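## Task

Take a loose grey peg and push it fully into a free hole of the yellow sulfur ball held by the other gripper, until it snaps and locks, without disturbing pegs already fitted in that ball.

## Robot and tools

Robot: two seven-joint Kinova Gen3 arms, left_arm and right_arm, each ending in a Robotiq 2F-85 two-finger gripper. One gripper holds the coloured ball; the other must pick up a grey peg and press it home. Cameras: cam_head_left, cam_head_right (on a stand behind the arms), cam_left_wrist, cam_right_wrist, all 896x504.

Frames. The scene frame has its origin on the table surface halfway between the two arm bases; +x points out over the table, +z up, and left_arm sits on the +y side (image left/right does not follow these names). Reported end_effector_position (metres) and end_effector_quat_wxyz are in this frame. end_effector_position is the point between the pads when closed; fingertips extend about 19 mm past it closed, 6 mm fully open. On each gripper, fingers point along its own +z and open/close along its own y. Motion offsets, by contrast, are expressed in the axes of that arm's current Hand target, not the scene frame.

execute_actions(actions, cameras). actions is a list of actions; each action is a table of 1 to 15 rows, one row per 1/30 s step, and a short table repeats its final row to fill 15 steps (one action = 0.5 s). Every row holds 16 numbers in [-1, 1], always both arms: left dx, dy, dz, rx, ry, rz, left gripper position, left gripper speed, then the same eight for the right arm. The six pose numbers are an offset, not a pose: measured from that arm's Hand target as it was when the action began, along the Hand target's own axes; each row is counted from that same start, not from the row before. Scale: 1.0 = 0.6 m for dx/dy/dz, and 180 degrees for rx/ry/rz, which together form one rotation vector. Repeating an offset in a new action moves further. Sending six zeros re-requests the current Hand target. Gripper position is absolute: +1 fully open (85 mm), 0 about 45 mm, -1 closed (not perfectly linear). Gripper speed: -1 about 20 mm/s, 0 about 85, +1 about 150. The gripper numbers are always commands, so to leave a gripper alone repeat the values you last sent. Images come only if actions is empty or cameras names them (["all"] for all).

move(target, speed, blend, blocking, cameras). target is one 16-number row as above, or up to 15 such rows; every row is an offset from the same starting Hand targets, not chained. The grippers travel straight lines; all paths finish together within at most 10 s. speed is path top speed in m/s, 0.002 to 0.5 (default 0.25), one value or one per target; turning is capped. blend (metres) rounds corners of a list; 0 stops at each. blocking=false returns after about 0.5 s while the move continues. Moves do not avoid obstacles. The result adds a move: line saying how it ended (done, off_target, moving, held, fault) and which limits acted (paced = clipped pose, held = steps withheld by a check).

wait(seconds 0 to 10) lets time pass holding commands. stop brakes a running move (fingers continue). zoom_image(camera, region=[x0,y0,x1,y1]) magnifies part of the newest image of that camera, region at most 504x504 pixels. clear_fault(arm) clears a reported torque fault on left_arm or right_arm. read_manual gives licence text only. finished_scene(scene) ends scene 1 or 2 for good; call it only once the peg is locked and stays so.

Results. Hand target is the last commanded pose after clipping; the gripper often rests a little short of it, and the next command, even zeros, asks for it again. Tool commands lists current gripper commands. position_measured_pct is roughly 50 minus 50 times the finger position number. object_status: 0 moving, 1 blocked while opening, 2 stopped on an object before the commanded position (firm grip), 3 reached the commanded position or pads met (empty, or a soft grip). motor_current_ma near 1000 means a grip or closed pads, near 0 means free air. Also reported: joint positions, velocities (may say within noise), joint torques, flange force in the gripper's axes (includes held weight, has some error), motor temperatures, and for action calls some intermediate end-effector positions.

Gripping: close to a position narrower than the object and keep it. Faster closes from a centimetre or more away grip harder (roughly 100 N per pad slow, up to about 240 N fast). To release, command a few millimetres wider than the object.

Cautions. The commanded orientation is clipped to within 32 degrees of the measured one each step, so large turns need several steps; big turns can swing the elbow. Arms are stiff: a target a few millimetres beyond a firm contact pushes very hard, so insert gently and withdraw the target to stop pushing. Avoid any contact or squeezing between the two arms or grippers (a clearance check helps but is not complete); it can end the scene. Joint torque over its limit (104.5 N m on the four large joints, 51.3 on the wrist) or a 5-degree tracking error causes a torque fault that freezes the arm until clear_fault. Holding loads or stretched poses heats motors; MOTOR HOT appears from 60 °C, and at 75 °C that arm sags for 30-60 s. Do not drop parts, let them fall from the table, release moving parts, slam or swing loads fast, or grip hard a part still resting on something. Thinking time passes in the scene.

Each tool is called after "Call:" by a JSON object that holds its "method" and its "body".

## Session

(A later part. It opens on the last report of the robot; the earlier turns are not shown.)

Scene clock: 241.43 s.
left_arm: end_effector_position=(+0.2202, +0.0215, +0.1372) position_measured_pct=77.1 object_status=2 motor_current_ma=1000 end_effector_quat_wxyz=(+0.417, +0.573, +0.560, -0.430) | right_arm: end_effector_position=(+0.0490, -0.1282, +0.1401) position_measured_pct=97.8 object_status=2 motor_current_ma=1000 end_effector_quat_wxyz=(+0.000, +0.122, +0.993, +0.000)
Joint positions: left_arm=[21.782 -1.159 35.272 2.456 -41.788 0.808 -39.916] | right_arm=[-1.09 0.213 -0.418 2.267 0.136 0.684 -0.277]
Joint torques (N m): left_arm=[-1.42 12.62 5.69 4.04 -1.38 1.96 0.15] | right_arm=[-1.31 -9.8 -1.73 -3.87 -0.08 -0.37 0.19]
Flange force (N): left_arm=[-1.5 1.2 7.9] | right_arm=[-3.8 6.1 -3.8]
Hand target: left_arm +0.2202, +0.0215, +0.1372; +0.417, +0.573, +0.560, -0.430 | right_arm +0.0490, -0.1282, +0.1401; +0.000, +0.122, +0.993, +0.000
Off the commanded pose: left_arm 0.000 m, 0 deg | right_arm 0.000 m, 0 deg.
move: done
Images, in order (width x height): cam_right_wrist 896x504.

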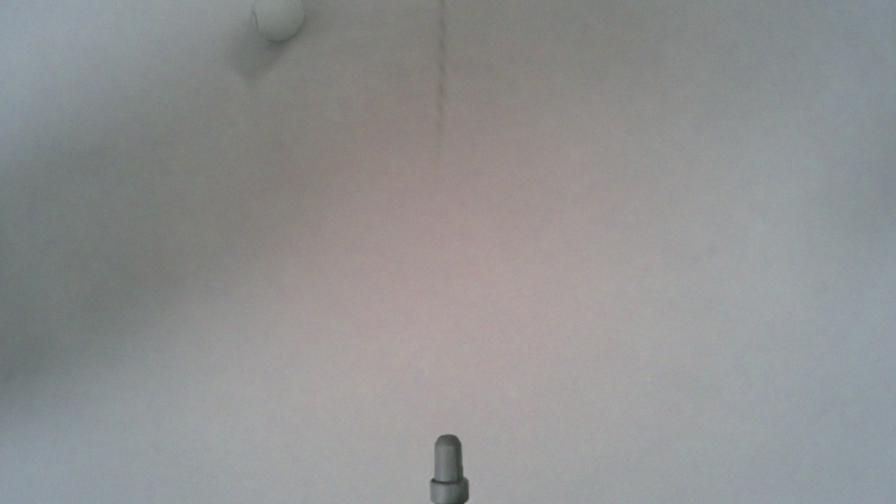

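Call:
{"method": "move", "body": {"target": [0,0,0,0,0,0,-0.85,-1,-0.257,0.1471,-0.0667,0,0,0.4225,-1,-1], "speed": 0.15, "cameras": ["all"]}}

Call:
{"method": "zoom_image", "body": {"camera": "cam_right_wrist", "region": [336, 80, 556, 240]}}

Scene clock: 307.40 s.
left_arm: end_effector_position=(+0.2202, +0.0215, +0.1372) position_measured_pct=77.1 object_status=2 motor_current_ma=1000 end_effector_quat_wxyz=(+0.417, +0.573, +0.560, -0.430) | right_arm: end_effector_position=(+0.2200, -0.0801, +0.1801) position_measured_pct=97.8 object_status=2 motor_current_ma=1000 end_effector_quat_wxyz=(+0.000, +0.708, +0.707, +0.000)
Joint positions: left_arm=[21.782 -1.159 35.272 2.456 -41.788 0.808 -39.916] | right_arm=[-0.979 0.344 -0.045 1.874 0.019 0.924 -1.032]
Joint torques (N m): left_arm=[-1.47 12.64 5.75 4.03 -1.4 2.01 0.13] | right_arm=[-1.35 -14.78 -1.27 -5.44 -0.05 -0.44 0.14]
Flange force (N): left_arm=[-1.5 1.2 8.0] | right_arm=[4.3 6.9 -3.4]
Hand target: left_arm +0.2202, +0.0215, +0.1372; +0.417, +0.573, +0.560, -0.430 | right_arm +0.2200, -0.0800, +0.1801; +0.000, +0.708, +0.707, +0.000
Off the commanded pose: left_arm 0.000 m, 0 deg | right_arm 0.000 m, 0 deg.
move: done

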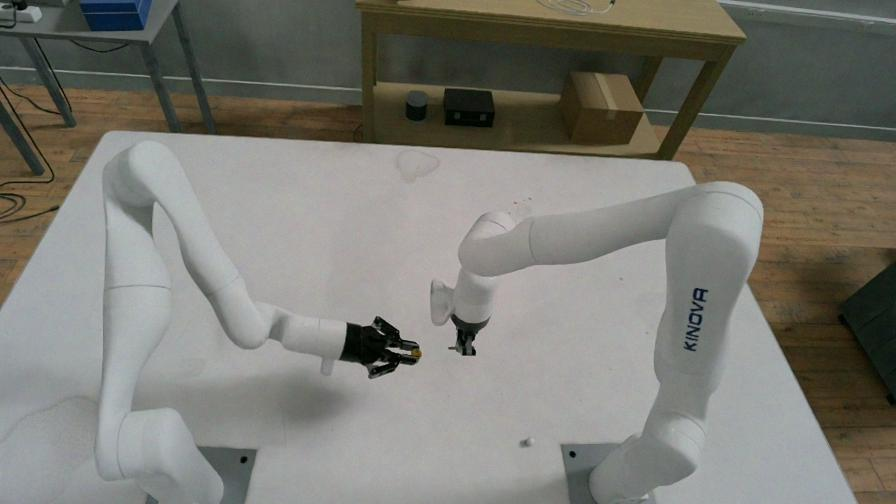

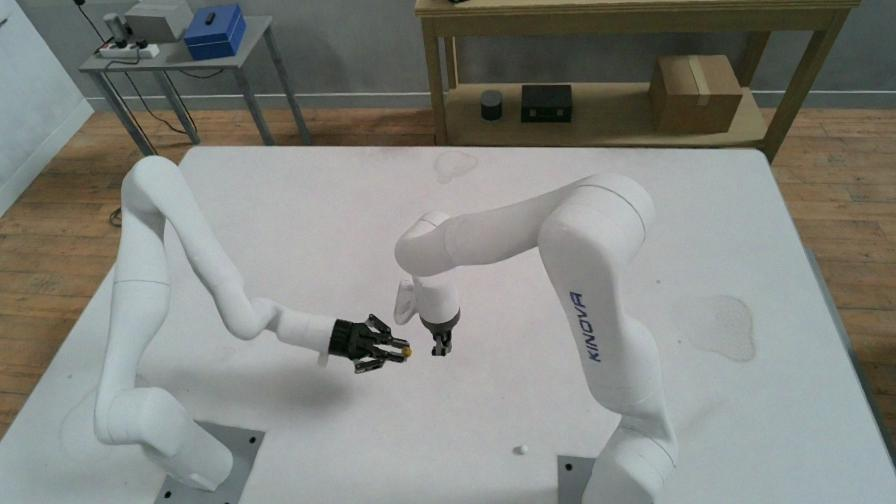

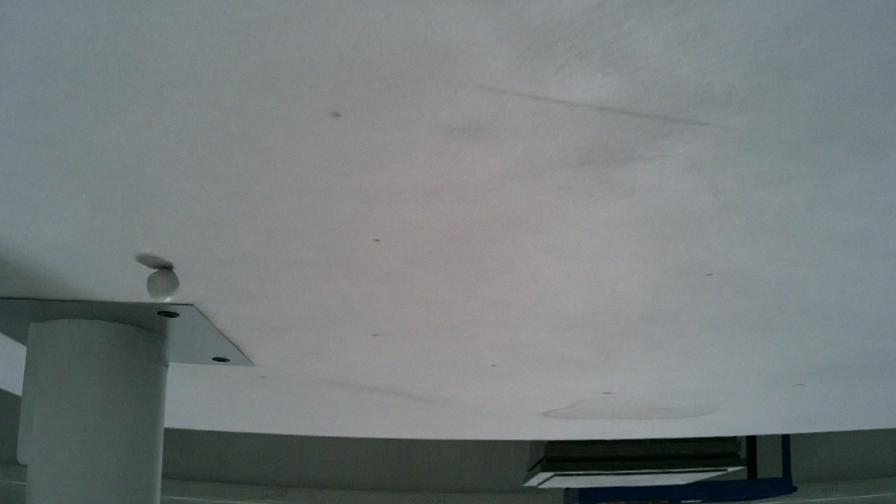

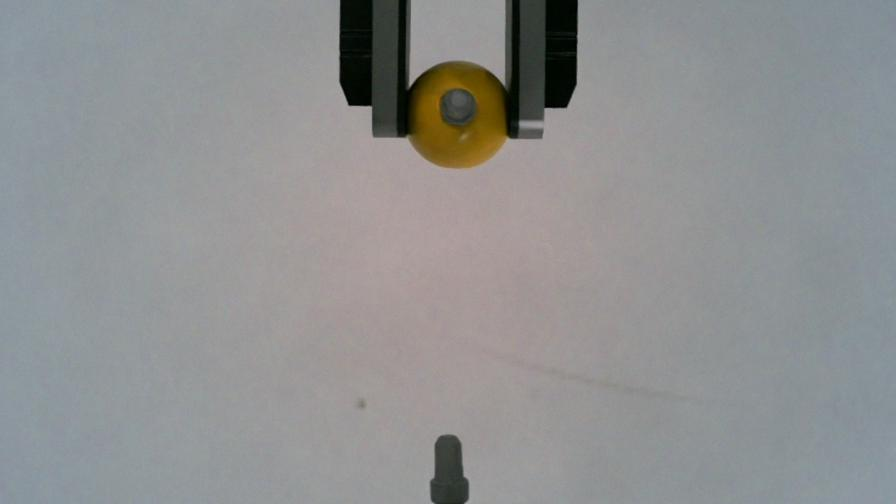

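Scaled by 2.291 from the camera's 896x504 image, which has a finer 1280x720 frame.

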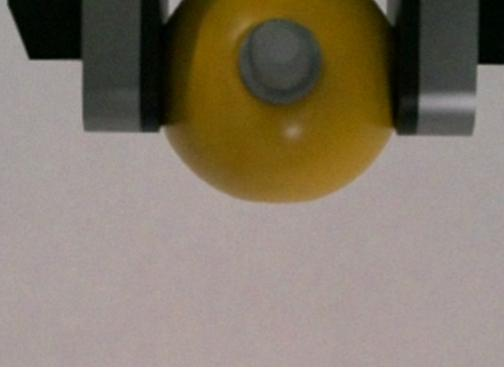

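Call:
{"method": "move", "body": {"target": [0,0,0,0,0,0,-0.85,-1,0.0145,0.0033,0.103,0,0.2944,0,-1,-1], "speed": 0.12, "cameras": ["cam_right_wrist","cam_head_left"]}}

Call:
{"method": "zoom_image", "body": {"camera": "cam_right_wrist", "region": [358, 160, 538, 340]}}

Scene clock: 329.93 s.
left_arm: end_effector_position=(+0.2202, +0.0215, +0.1372) position_measured_pct=77.1 object_status=2 motor_current_ma=1000 end_effector_quat_wxyz=(+0.417, +0.573, +0.560, -0.430) | right_arm: end_effector_position=(+0.2220, -0.0713, +0.1183) position_measured_pct=97.8 object_status=2 motor_current_ma=1000 end_effector_quat_wxyz=(-0.315, +0.633, +0.632, +0.316)
Joint positions: left_arm=[21.782 -1.159 35.272 2.456 -41.788 0.808 -39.916] | right_arm=[0.427 1.129 -1.335 2.499 -0.625 -0.389 0.297]
Joint torques (N m): left_arm=[-1.4 12.67 5.76 4.06 -1.38 2.01 0.12] | right_arm=[-1.37 -12.05 -7.62 0.31 0.76 0.3 0.18]
Flange force (N): left_arm=[-1.3 1.4 7.8] | right_arm=[-2.8 9.9 -3.0]
Hand target: left_arm +0.2202, +0.0215, +0.1372; +0.417, +0.573, +0.560, -0.430 | right_arm +0.2219, -0.0713, +0.1183; -0.315, +0.633, +0.632, +0.316
Off the commanded pose: left_arm 0.000 m, 0 deg | right_arm 0.000 m, 0 deg.
move: done
Images, in order (width x height): cam_head_left 896x504, cam_right_wrist 896x504.

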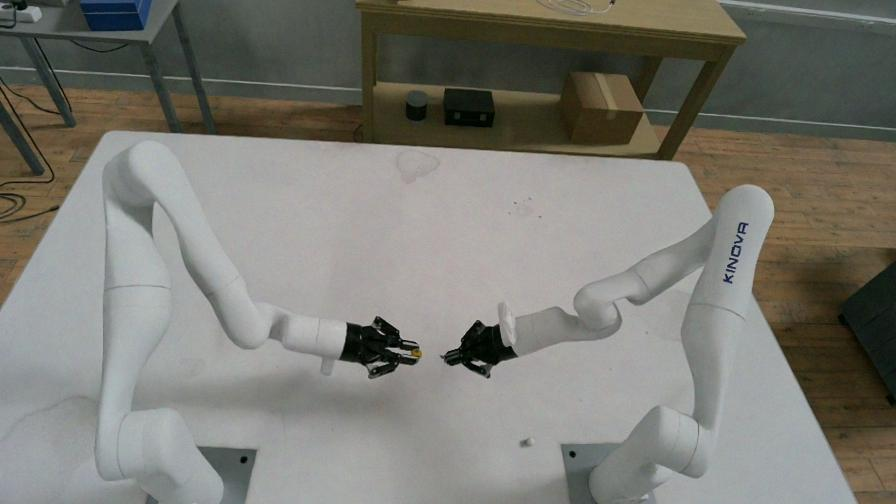

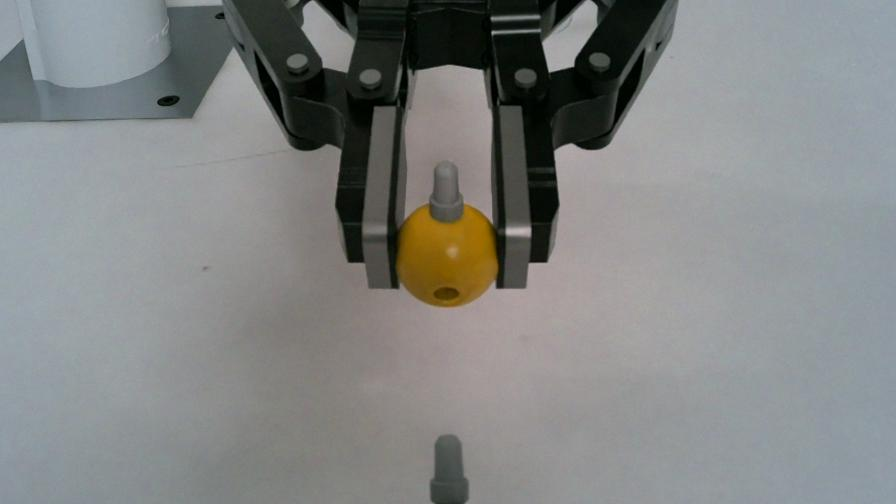

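Scaled by 2.800 from the camera's 896x504 image, which has a finer 1280x720 frame.

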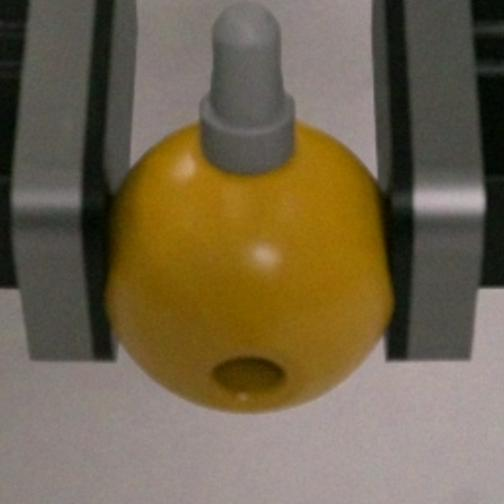

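Call:
{"method": "move", "body": {"target": [0,0,0,0,0,0,-0.85,-1,0.0529,0,0.0132,0,-0.2267,0,-1,-1], "speed": 0.08, "cameras": ["all"]}}

Call:
{"method": "zoom_image", "body": {"camera": "cam_right_wrist", "region": [308, 200, 588, 504]}}

Call:
{"method": "zoom_image", "body": {"camera": "cam_head_left", "region": [390, 320, 470, 380]}}

Call:
{"method": "zoom_image", "body": {"camera": "cam_head_right", "region": [380, 320, 460, 380]}}

Scene clock: 373.80 s.
left_arm: end_effector_position=(+0.2202, +0.0215, +0.1372) position_measured_pct=77.1 object_status=2 motor_current_ma=1000 end_effector_quat_wxyz=(+0.417, +0.573, +0.560, -0.430) | right_arm: end_effector_position=(+0.2220, -0.0459, +0.1389) position_measured_pct=97.8 object_status=2 motor_current_ma=1000 end_effector_quat_wxyz=(-0.075, +0.704, +0.703, +0.075)
Joint positions: left_arm=[21.782 -1.159 35.272 2.456 -41.788 0.808 -39.916] | right_arm=[-1.082 0.384 0.155 2.025 -0.333 0.589 -0.678]
Joint torques (N m): left_arm=[-1.4 12.55 5.77 4.05 -1.39 2 0.11] | right_arm=[-1.22 -14.79 -0.81 -4.75 -0.31 -0.83 0.1]
Flange force (N): left_arm=[-1.7 1.5 7.7] | right_arm=[4.9 7.4 -2.1]
Hand target: left_arm +0.2202, +0.0215, +0.1372; +0.417, +0.573, +0.560, -0.430 | right_arm +0.2220, -0.0459, +0.1389; -0.075, +0.704, +0.703, +0.075
Off the commanded pose: left_arm 0.000 m, 0 deg | right_arm 0.000 m, 0 deg.
move: done

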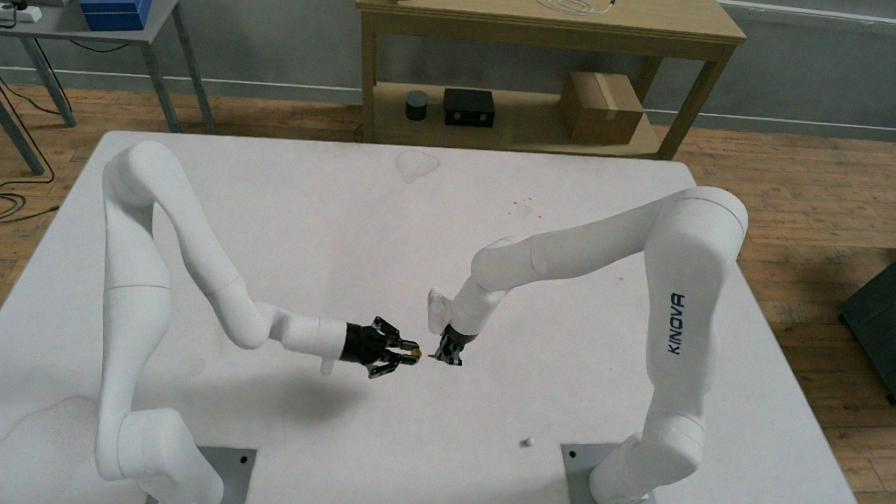

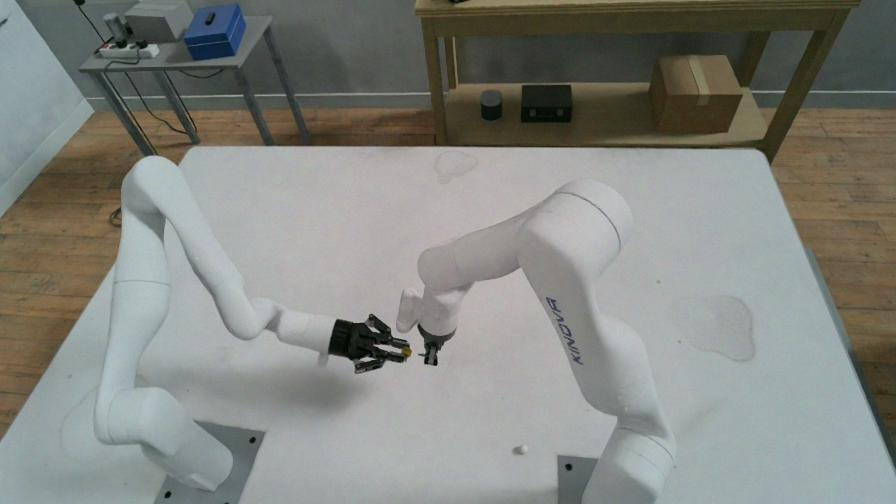

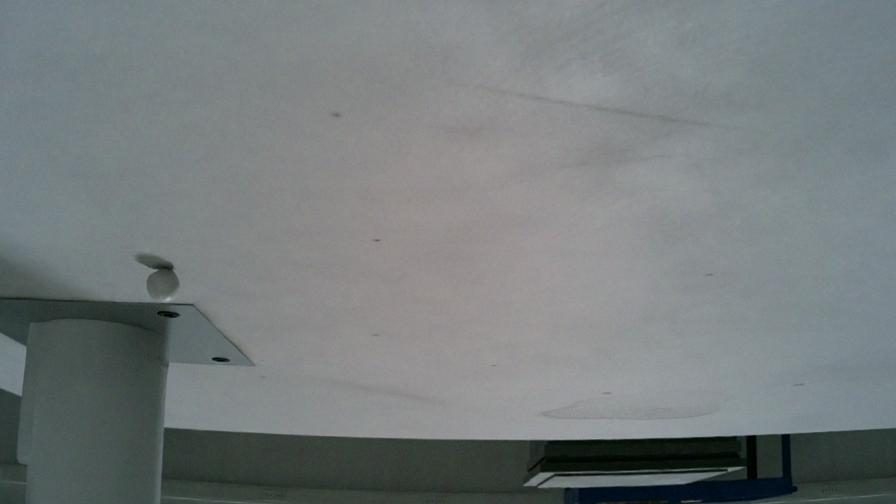

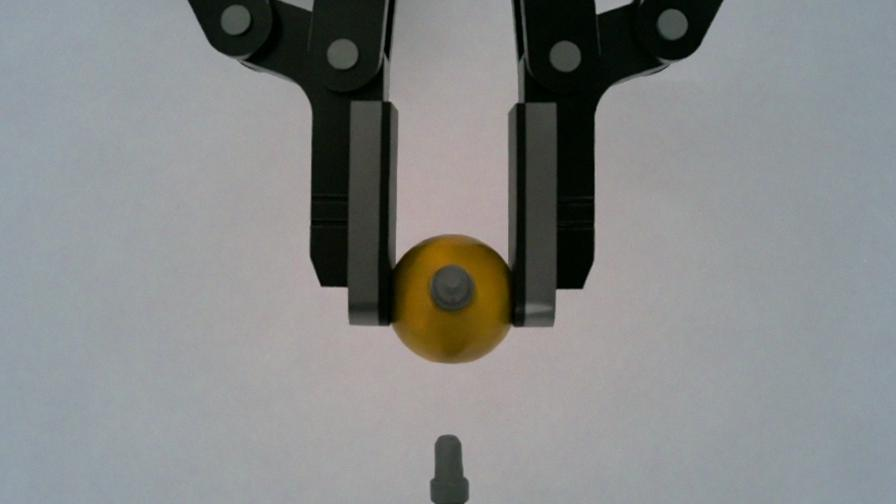

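Scaled by 1.658 from the camera's 896x504 image, which has a finer 1280x720 frame.

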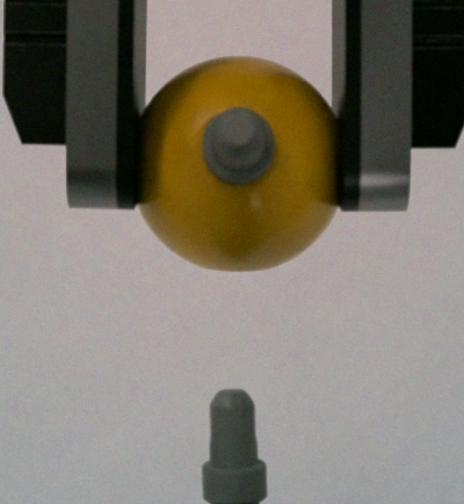

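Scaled by 6.300 from the camera's 896x504 image, which has a finer 1280x720 frame.

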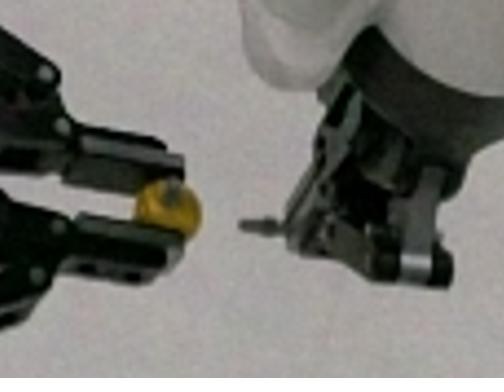

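Scaled by 6.300 from the camera's 896x504 image, which has a finer 1280x720 frame.

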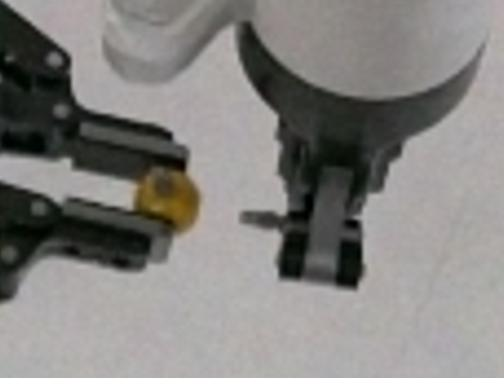

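Call:
{"method": "zoom_image", "body": {"camera": "cam_right_wrist", "region": [413, 424, 483, 504]}}

Call:
{"method": "zoom_image", "body": {"camera": "cam_right_wrist", "region": [378, 225, 528, 375]}}

Scaled by 6.300 from the camera's 896x504 image, which has a finer 1280x720 frame.

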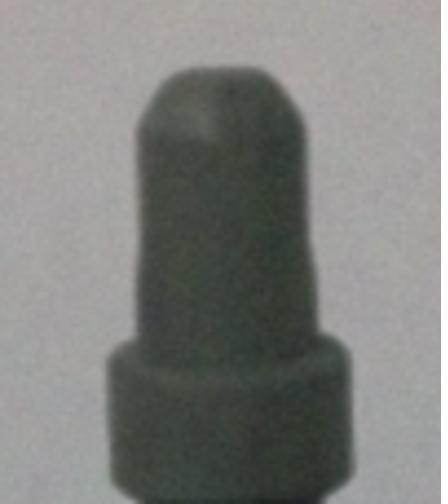

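Scaled by 3.360 from the camera's 896x504 image, which has a finer 1280x720 frame.

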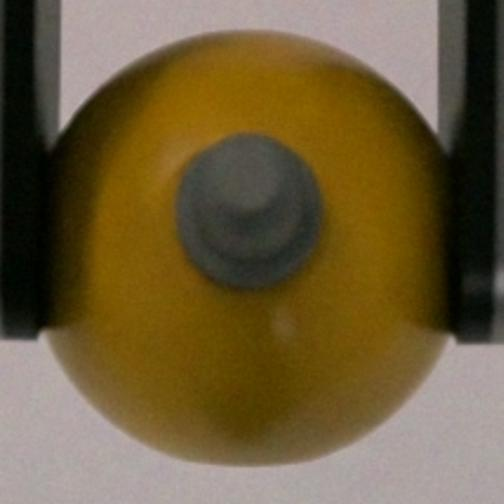

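Call:
{"method": "move", "body": {"target": [[0,0,0,0,0,0,-0.85,-1,0,0,0,0,0,0.0105,-1,-1],[0,0,0,0,0,0,-0.85,-1,0.013,0,0,0,0,0.0105,-1,-1]], "speed": 0.03, "cameras": ["all"]}}

Call:
{"method": "zoom_image", "body": {"camera": "cam_right_wrist", "region": [378, 304, 528, 504]}}

Call:
{"method": "zoom_image", "body": {"camera": "cam_head_left", "region": [400, 330, 460, 375]}}

Call:
{"method": "zoom_image", "body": {"camera": "cam_head_right", "region": [390, 330, 450, 375]}}

Scene clock: 424.50 s.
left_arm: end_effector_position=(+0.2202, +0.0215, +0.1372) position_measured_pct=77.1 object_status=2 motor_current_ma=1000 end_effector_quat_wxyz=(+0.417, +0.573, +0.560, -0.430) | right_arm: end_effector_position=(+0.2220, -0.0383, +0.1406) position_measured_pct=97.8 object_status=2 motor_current_ma=1000 end_effector_quat_wxyz=(-0.076, +0.715, +0.691, +0.074)
Joint positions: left_arm=[21.782 -1.159 35.272 2.456 -41.788 0.808 -39.916] | right_arm=[-1.102 0.392 0.167 2.005 -0.334 0.601 -0.723]
Joint torques (N m): left_arm=[-1.35 12.63 5.68 4.07 -1.38 1.98 0.07] | right_arm=[-1.4 -14.99 -0.74 -4.69 -0.34 -0.82 0.14]
Flange force (N): left_arm=[-1.7 1.8 7.6] | right_arm=[5.4 7.7 -2.1]
Hand target: left_arm +0.2202, +0.0215, +0.1372; +0.417, +0.573, +0.560, -0.430 | right_arm +0.2220, -0.0383, +0.1406; -0.076, +0.715, +0.691, +0.074
Off the commanded pose: left_arm 0.000 m, 0 deg | right_arm 0.000 m, 0 deg.
move: done

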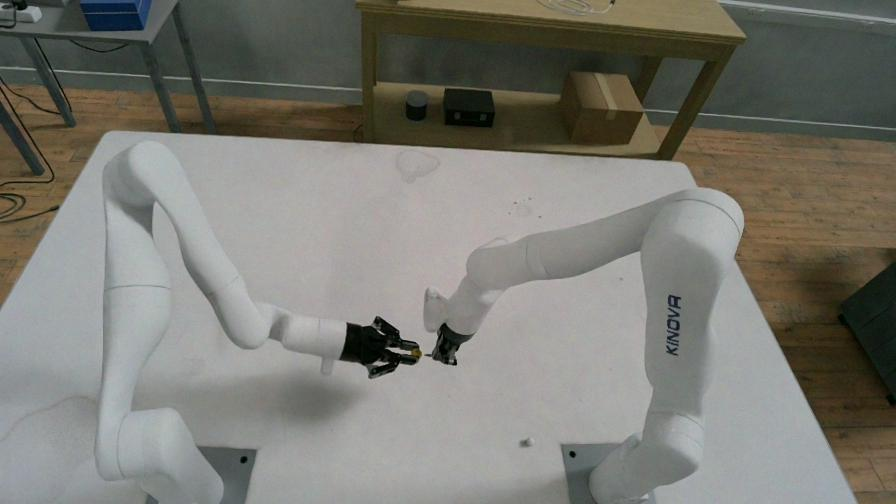

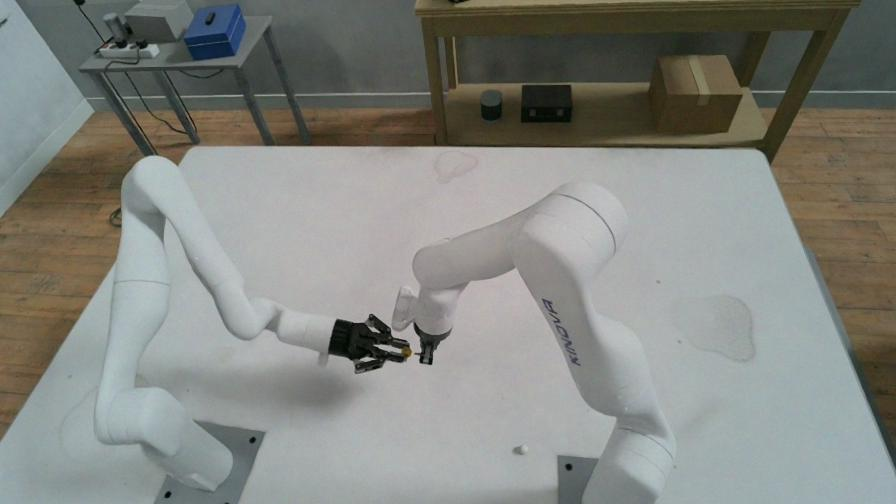

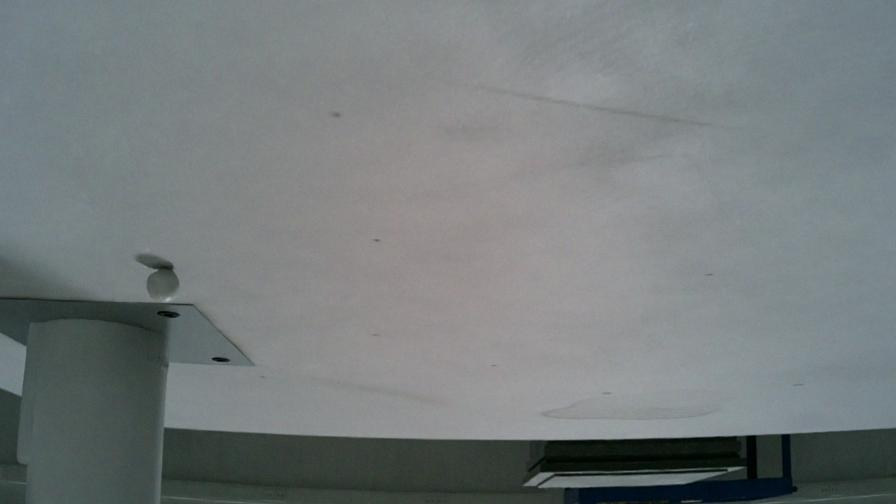

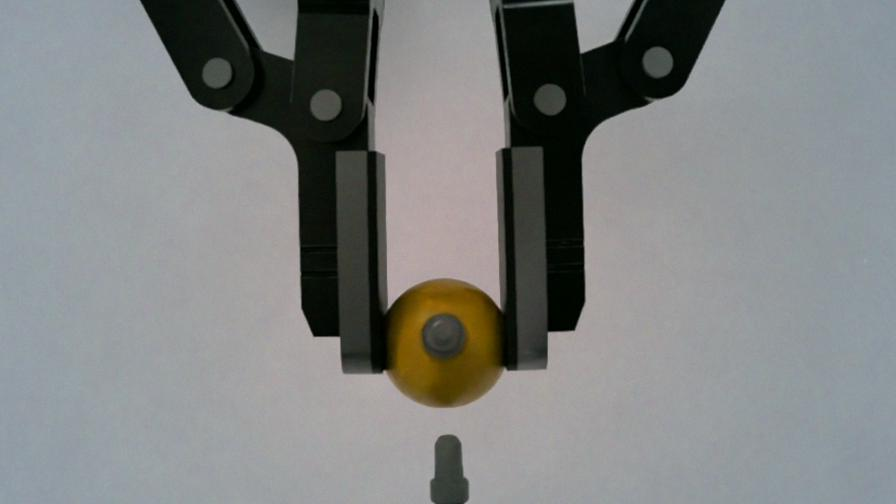

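Scaled by 2.520 from the camera's 896x504 image, which has a finer 1280x720 frame.

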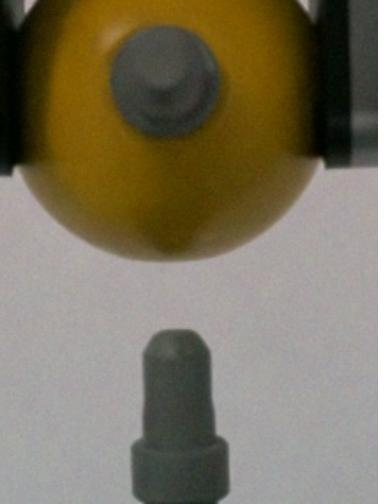

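Scaled by 8.400 from the camera's 896x504 image, which has a finer 1280x720 frame.

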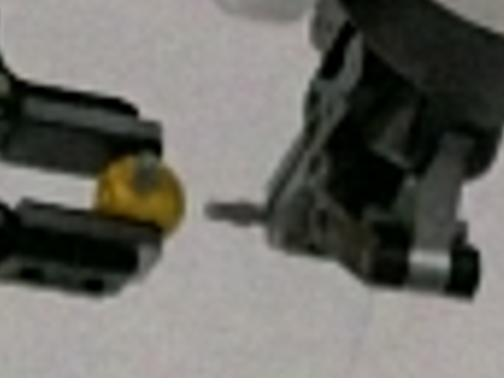

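Scaled by 8.400 from the camera's 896x504 image, which has a finer 1280x720 frame.

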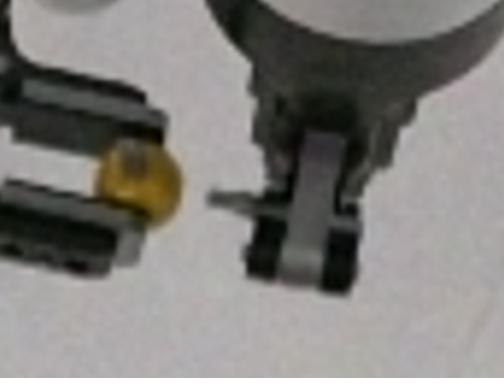

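Call:
{"method": "move", "body": {"target": [0,0,0,0,0,0,-0.85,-1,0.006,0,-0.0022,0,0,0,-1,-1], "speed": 0.02}}

Call:
{"method": "move", "body": {"target": [0,0,0,0,0,0,-0.85,-1,0.0017,0,0,0,0,0,-1,-1], "speed": 0.005}}

Call:
{"method": "move", "body": {"target": [0,0,0,0,0,0,-0.85,-1,0.0017,0,0,0,0,0,-1,-1], "speed": 0.005}}

Scene clock: 508.57 s.
left_arm: end_effector_position=(+0.2202, +0.0215, +0.1372) position_measured_pct=77.1 object_status=2 motor_current_ma=1000 end_effector_quat_wxyz=(+0.417, +0.573, +0.560, -0.430) | right_arm: end_effector_position=(+0.2221, -0.0350, +0.1426) position_measured_pct=97.8 object_status=2 motor_current_ma=1000 end_effector_quat_wxyz=(-0.076, +0.715, +0.691, +0.074)
Joint positions: left_arm=[21.782 -1.159 35.272 2.456 -41.788 0.808 -39.916] | right_arm=[-1.109 0.393 0.17 1.994 -0.33 0.61 -0.731]
Joint torques (N m): left_arm=[-1.41 12.6 5.76 4.05 -1.36 2 0.12] | right_arm=[-1.31 -15.08 -0.67 -4.96 -0.32 -0.82 0.24]
Flange force (N): left_arm=[-1.5 1.5 7.7] | right_arm=[5.3 6.9 -2.0]
Hand target: left_arm +0.2202, +0.0215, +0.1372; +0.417, +0.573, +0.560, -0.430 | right_arm +0.2221, -0.0350, +0.1426; -0.076, +0.715, +0.691, +0.074
Off the commanded pose: left_arm 0.000 m, 0 deg | right_arm 0.000 m, 0 deg.
move: done

Scene clock: 509.27 s.
left_arm: end_effector_position=(+0.2202, +0.0215, +0.1372) position_measured_pct=77.1 object_status=2 motor_current_ma=1000 end_effector_quat_wxyz=(+0.417, +0.573, +0.560, -0.430) | right_arm: end_effector_position=(+0.2222, -0.0340, +0.1428) position_measured_pct=97.8 object_status=2 motor_current_ma=1000 end_effector_quat_wxyz=(-0.076, +0.715, +0.691, +0.074)
Joint positions: left_arm=[21.782 -1.159 35.272 2.456 -41.788 0.808 -39.916] | right_arm=[-1.11 0.394 0.171 1.991 -0.33 0.612 -0.733]
Joint torques (N m): left_arm=[-1.37 12.63 5.74 4.12 -1.4 1.99 0.14] | right_arm=[-1.35 -15.09 -0.73 -4.96 -0.35 -0.84 0.15]
Flange force (N): left_arm=[-1.4 1.5 7.8] | right_arm=[5.1 7.2 -2.1]
Hand target: left_arm +0.2202, +0.0215, +0.1372; +0.417, +0.573, +0.560, -0.430 | right_arm +0.2222, -0.0340, +0.1428; -0.076, +0.715, +0.691, +0.074
Off the commanded pose: left_arm 0.000 m, 0 deg | right_arm 0.000 m, 0 deg.
move: done

Scene clock: 509.97 s.
left_arm: end_effector_position=(+0.2202, +0.0215, +0.1372) position_measured_pct=77.1 object_status=2 motor_current_ma=1000 end_effector_quat_wxyz=(+0.417, +0.573, +0.560, -0.430) | right_arm: end_effector_position=(+0.2222, -0.0331, +0.1430) position_measured_pct=97.8 object_status=2 motor_current_ma=1000 end_effector_quat_wxyz=(-0.076, +0.715, +0.691, +0.074)
Joint positions: left_arm=[21.782 -1.159 35.272 2.456 -41.788 0.808 -39.916] | right_arm=[-1.112 0.395 0.171 1.988 -0.329 0.613 -0.736]
Joint torques (N m): left_arm=[-0.68 12.47 6.26 3.54 -1.46 2.11 0.1] | right_arm=[-2.1 -15.85 -1.41 -6.66 -0.82 -1.48 0.15]
Flange force (N): left_arm=[-1.2 1.2 4.6] | right_arm=[1.6 7.1 -1.9]
Hand target: left_arm +0.2202, +0.0215, +0.1372; +0.417, +0.573, +0.560, -0.430 | right_arm +0.2222, -0.0330, +0.1430; -0.076, +0.715, +0.691, +0.074
Off the commanded pose: left_arm 0.000 m, 0 deg | right_arm 0.000 m, 0 deg.
move: done

Call:
{"method": "wait", "body": {"seconds": 0.1, "cameras": ["cam_right_wrist","cam_head_left","cam_head_right"]}}

Call:
{"method": "zoom_image", "body": {"camera": "cam_right_wrist", "region": [378, 304, 528, 504]}}

Call:
{"method": "zoom_image", "body": {"camera": "cam_head_left", "region": [400, 330, 460, 375]}}

Call:
{"method": "zoom_image", "body": {"camera": "cam_head_right", "region": [390, 330, 450, 375]}}

Scene clock: 517.83 s.
left_arm: end_effector_position=(+0.2202, +0.0215, +0.1372) position_measured_pct=77.1 object_status=2 motor_current_ma=1000 end_effector_quat_wxyz=(+0.417, +0.573, +0.560, -0.430) | right_arm: end_effector_position=(+0.2222, -0.0331, +0.1430) position_measured_pct=97.8 object_status=2 motor_current_ma=1000 end_effector_quat_wxyz=(-0.076, +0.715, +0.691, +0.074)
Joint positions: left_arm=[21.782 -1.159 35.272 2.456 -41.788 0.808 -39.916] | right_arm=[-1.112 0.395 0.171 1.988 -0.329 0.613 -0.736]
Joint torques (N m): left_arm=[-0.58 12.47 6.33 3.57 -1.45 2.14 0.09] | right_arm=[-2.17 -15.91 -1.5 -6.73 -0.85 -1.57 0.18]
Flange force (N): left_arm=[-1.1 1.6 4.2] | right_arm=[1.6 7.3 -2.1]
Hand target: left_arm +0.2202, +0.0215, +0.1372; +0.417, +0.573, +0.560, -0.430 | right_arm +0.2222, -0.0331, +0.1430; -0.076, +0.715, +0.691, +0.074
Tool commands: left_gripper/position=-0.85 left_gripper/speed=-1.0 right_gripper/position=-1.0 right_gripper/speed=-1.0
Off the commanded pose: left_arm 0.000 m, 0 deg | right_arm 0.000 m, 0 deg.
wait: 0.10 s; at rest from the start
Images, in order (width x height): cam_head_left 896x504, cam_head_right 896x504, cam_right_wrist 896x504.

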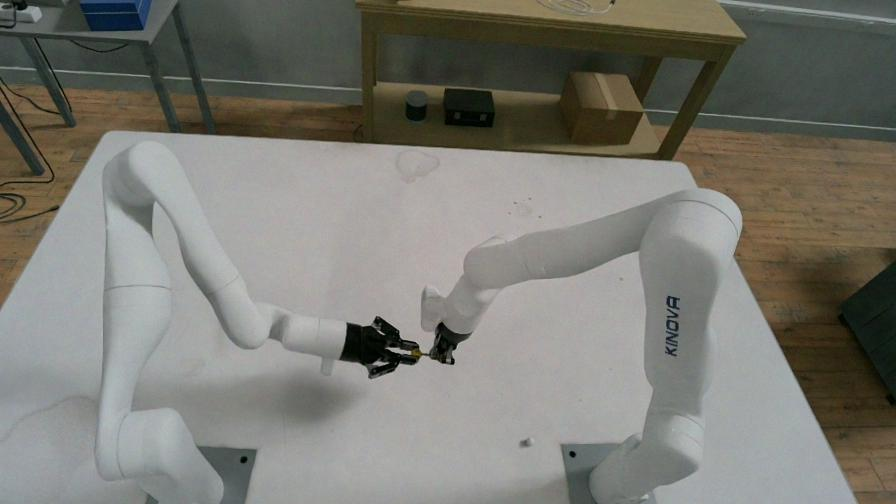

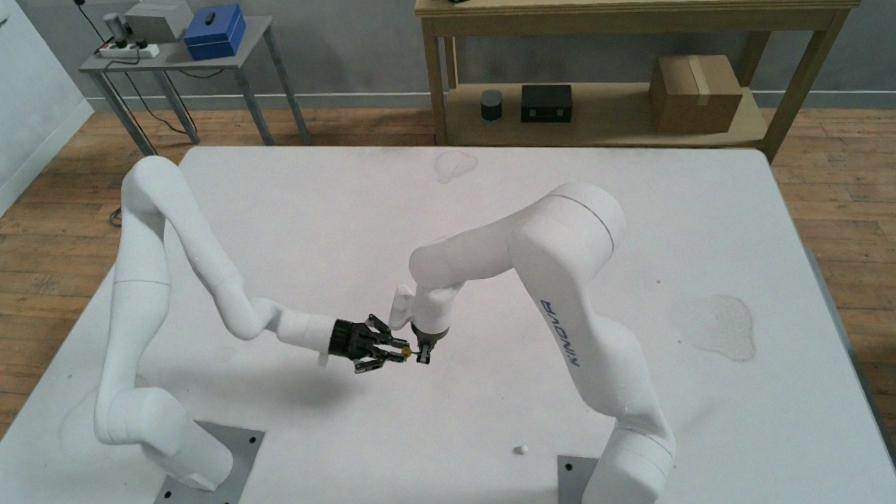

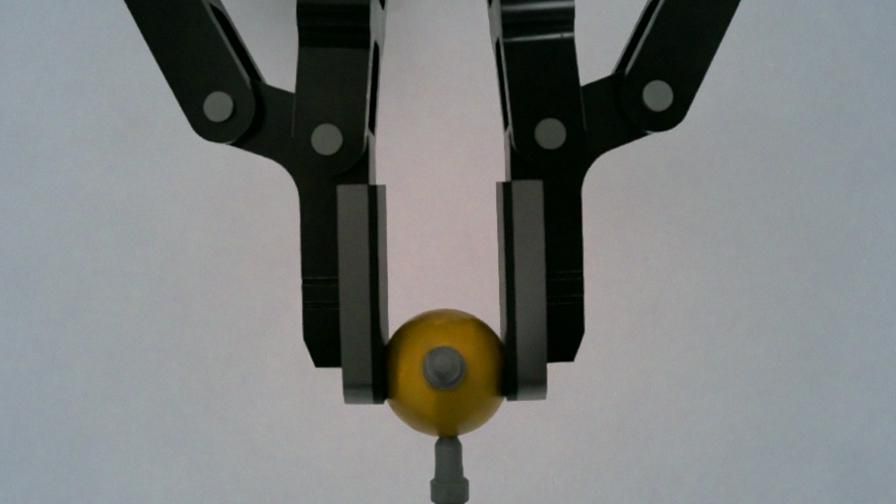

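Scaled by 2.520 from the camera's 896x504 image, which has a finer 1280x720 frame.

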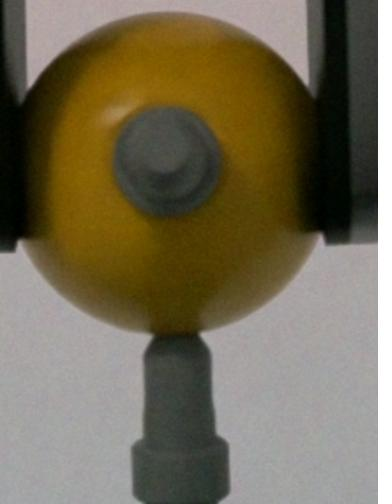

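Scaled by 8.400 from the camera's 896x504 image, which has a finer 1280x720 frame.

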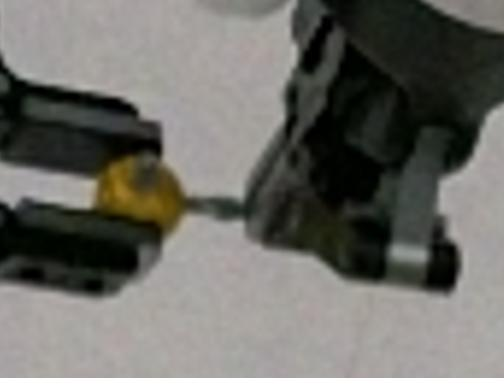

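Scaled by 8.400 from the camera's 896x504 image, which has a finer 1280x720 frame.

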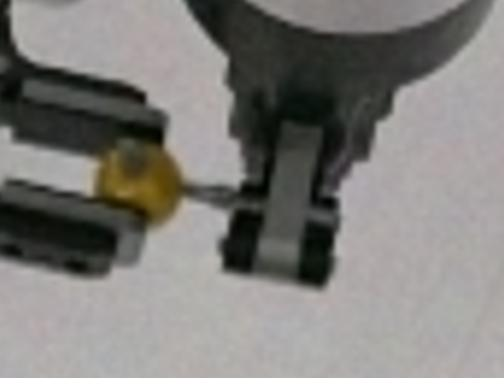

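Call:
{"method": "move", "body": {"target": [[0,0,0,0,0,0,-0.85,-1,-0.0017,0,0,0,0,0,-1,-1],[0,0,0,0,0,0,-0.85,-1,-0.0017,0,-0.0017,0,0,0,-1,-1],[0,0,0,0,0,0,-0.85,-1,0.0,0,-0.0017,0,0,0,-1,-1]], "speed": 0.005}}

Call:
{"method": "move", "body": {"target": [0,0,0,0,0,0,-0.85,-1,0.001,0,0,0,0,0,-1,-1], "speed": 0.005, "cameras": ["cam_right_wrist","cam_head_left","cam_head_right"]}}

Call:
{"method": "zoom_image", "body": {"camera": "cam_right_wrist", "region": [378, 304, 528, 504]}}

Scene clock: 531.10 s.
left_arm: end_effector_position=(+0.2202, +0.0215, +0.1372) position_measured_pct=77.1 object_status=2 motor_current_ma=1000 end_effector_quat_wxyz=(+0.417, +0.573, +0.560, -0.430) | right_arm: end_effector_position=(+0.2222, -0.0333, +0.1440) position_measured_pct=97.8 object_status=2 motor_current_ma=1000 end_effector_quat_wxyz=(-0.076, +0.715, +0.691, +0.074)
Joint positions: left_arm=[21.782 -1.159 35.272 2.456 -41.788 0.808 -39.916] | right_arm=[-1.112 0.393 0.172 1.987 -0.328 0.616 -0.737]
Joint torques (N m): left_arm=[-0.68 12.59 6.43 3.47 -1.48 2.27 0.1] | right_arm=[-2.14 -15.68 -1.47 -6.56 -0.84 -1.49 0.15]
Flange force (N): left_arm=[-0.6 1.2 4.5] | right_arm=[1.7 7.3 -2.4]
Hand target: left_arm +0.2202, +0.0215, +0.1372; +0.417, +0.573, +0.560, -0.430 | right_arm +0.2222, -0.0333, +0.1440; -0.076, +0.715, +0.691, +0.074
Off the commanded pose: left_arm 0.000 m, 0 deg | right_arm 0.000 m, 0 deg.
move: done

Scene clock: 531.80 s.
left_arm: end_effector_position=(+0.2202, +0.0215, +0.1372) position_measured_pct=77.1 object_status=2 motor_current_ma=1000 end_effector_quat_wxyz=(+0.417, +0.573, +0.560, -0.430) | right_arm: end_effector_position=(+0.2222, -0.0327, +0.1442) position_measured_pct=97.8 object_status=2 motor_current_ma=1000 end_effector_quat_wxyz=(-0.076, +0.715, +0.691, +0.074)
Joint positions: left_arm=[21.782 -1.159 35.272 2.456 -41.788 0.808 -39.916] | right_arm=[-1.113 0.394 0.172 1.986 -0.328 0.617 -0.738]
Joint torques (N m): left_arm=[0.81 12.23 7.54 2.58 -1.57 2.55 0.12] | right_arm=[-3.64 -16.94 -2.91 -9.63 -1.75 -2.81 0.18]
Flange force (N): left_arm=[0.2 1.2 -2.1] | right_arm=[-4.6 7.5 -2.9]
Hand target: left_arm +0.2202, +0.0215, +0.1372; +0.417, +0.573, +0.560, -0.430 | right_arm +0.2222, -0.0327, +0.1442; -0.076, +0.715, +0.691, +0.074
Off the commanded pose: left_arm 0.000 m, 0 deg | right_arm 0.000 m, 0 deg.
move: done
Images, in order (width x height): cam_head_left 896x504, cam_head_right 896x504, cam_right_wrist 896x504.

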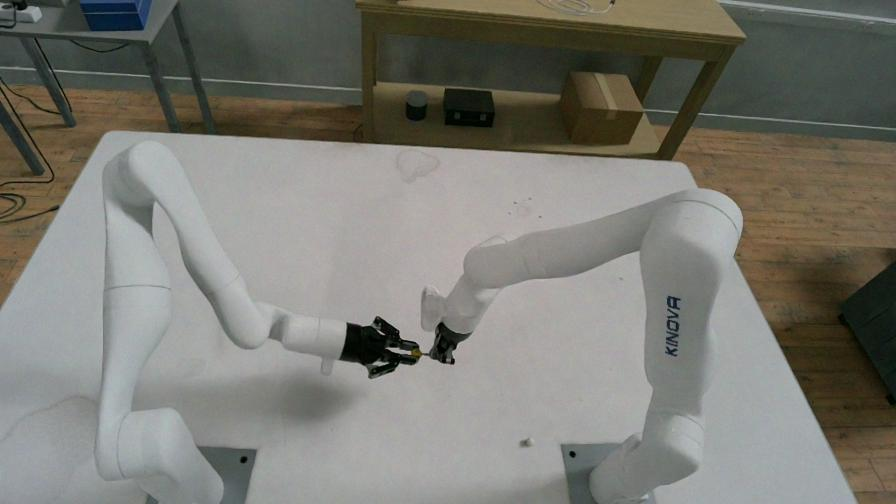

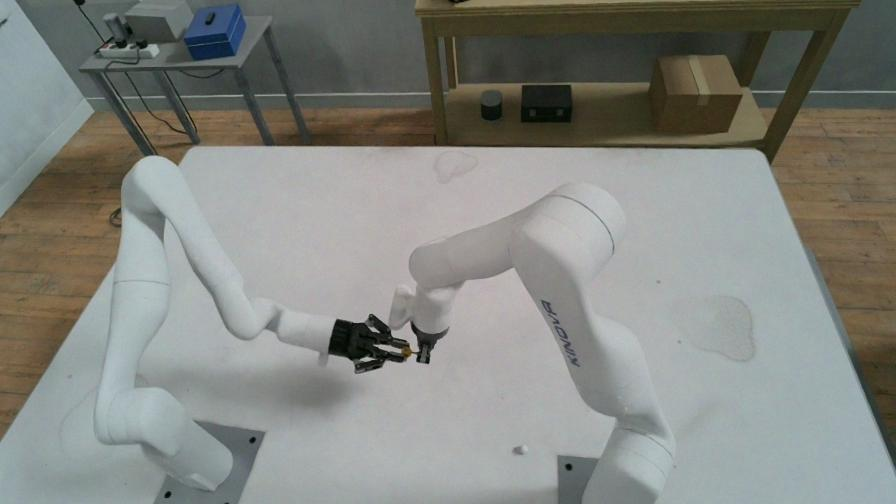

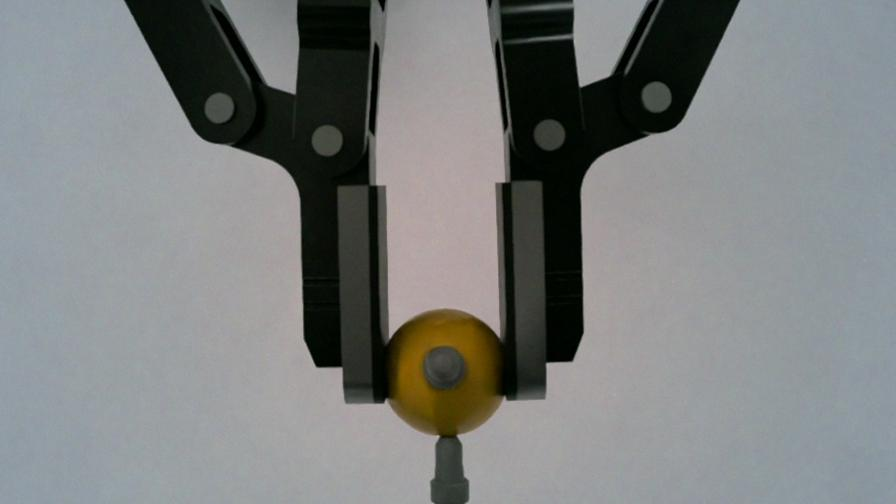

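Scaled by 2.520 from the camera's 896x504 image, which has a finer 1280x720 frame.

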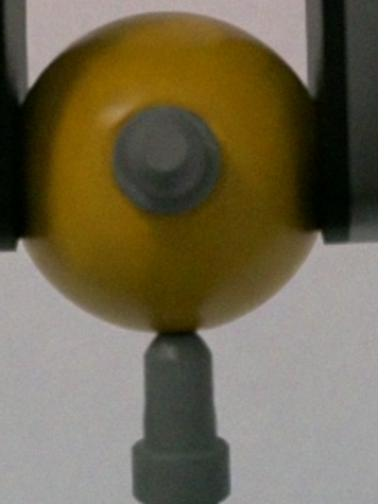

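Call:
{"method": "zoom_image", "body": {"camera": "cam_head_left", "region": [405, 340, 445, 370]}}

Call:
{"method": "zoom_image", "body": {"camera": "cam_head_right", "region": [395, 340, 435, 370]}}

Scaled by 12.600 from the camera's 896x504 image, which has a finer 1280x720 frame.

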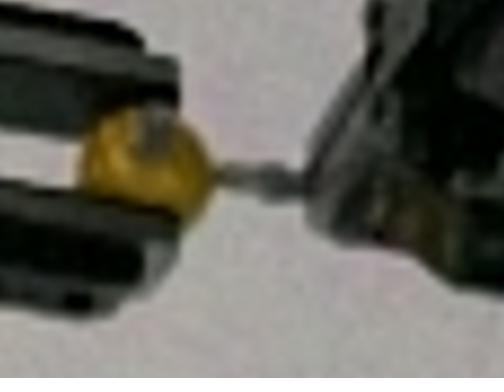

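Scaled by 12.600 from the camera's 896x504 image, which has a finer 1280x720 frame.

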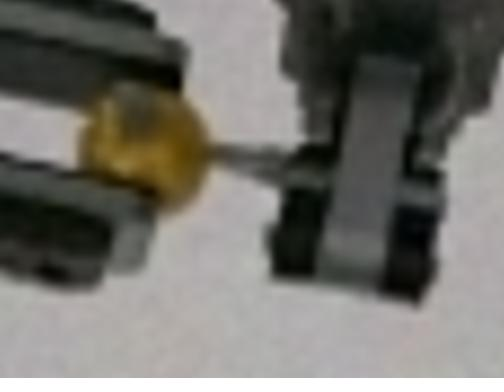

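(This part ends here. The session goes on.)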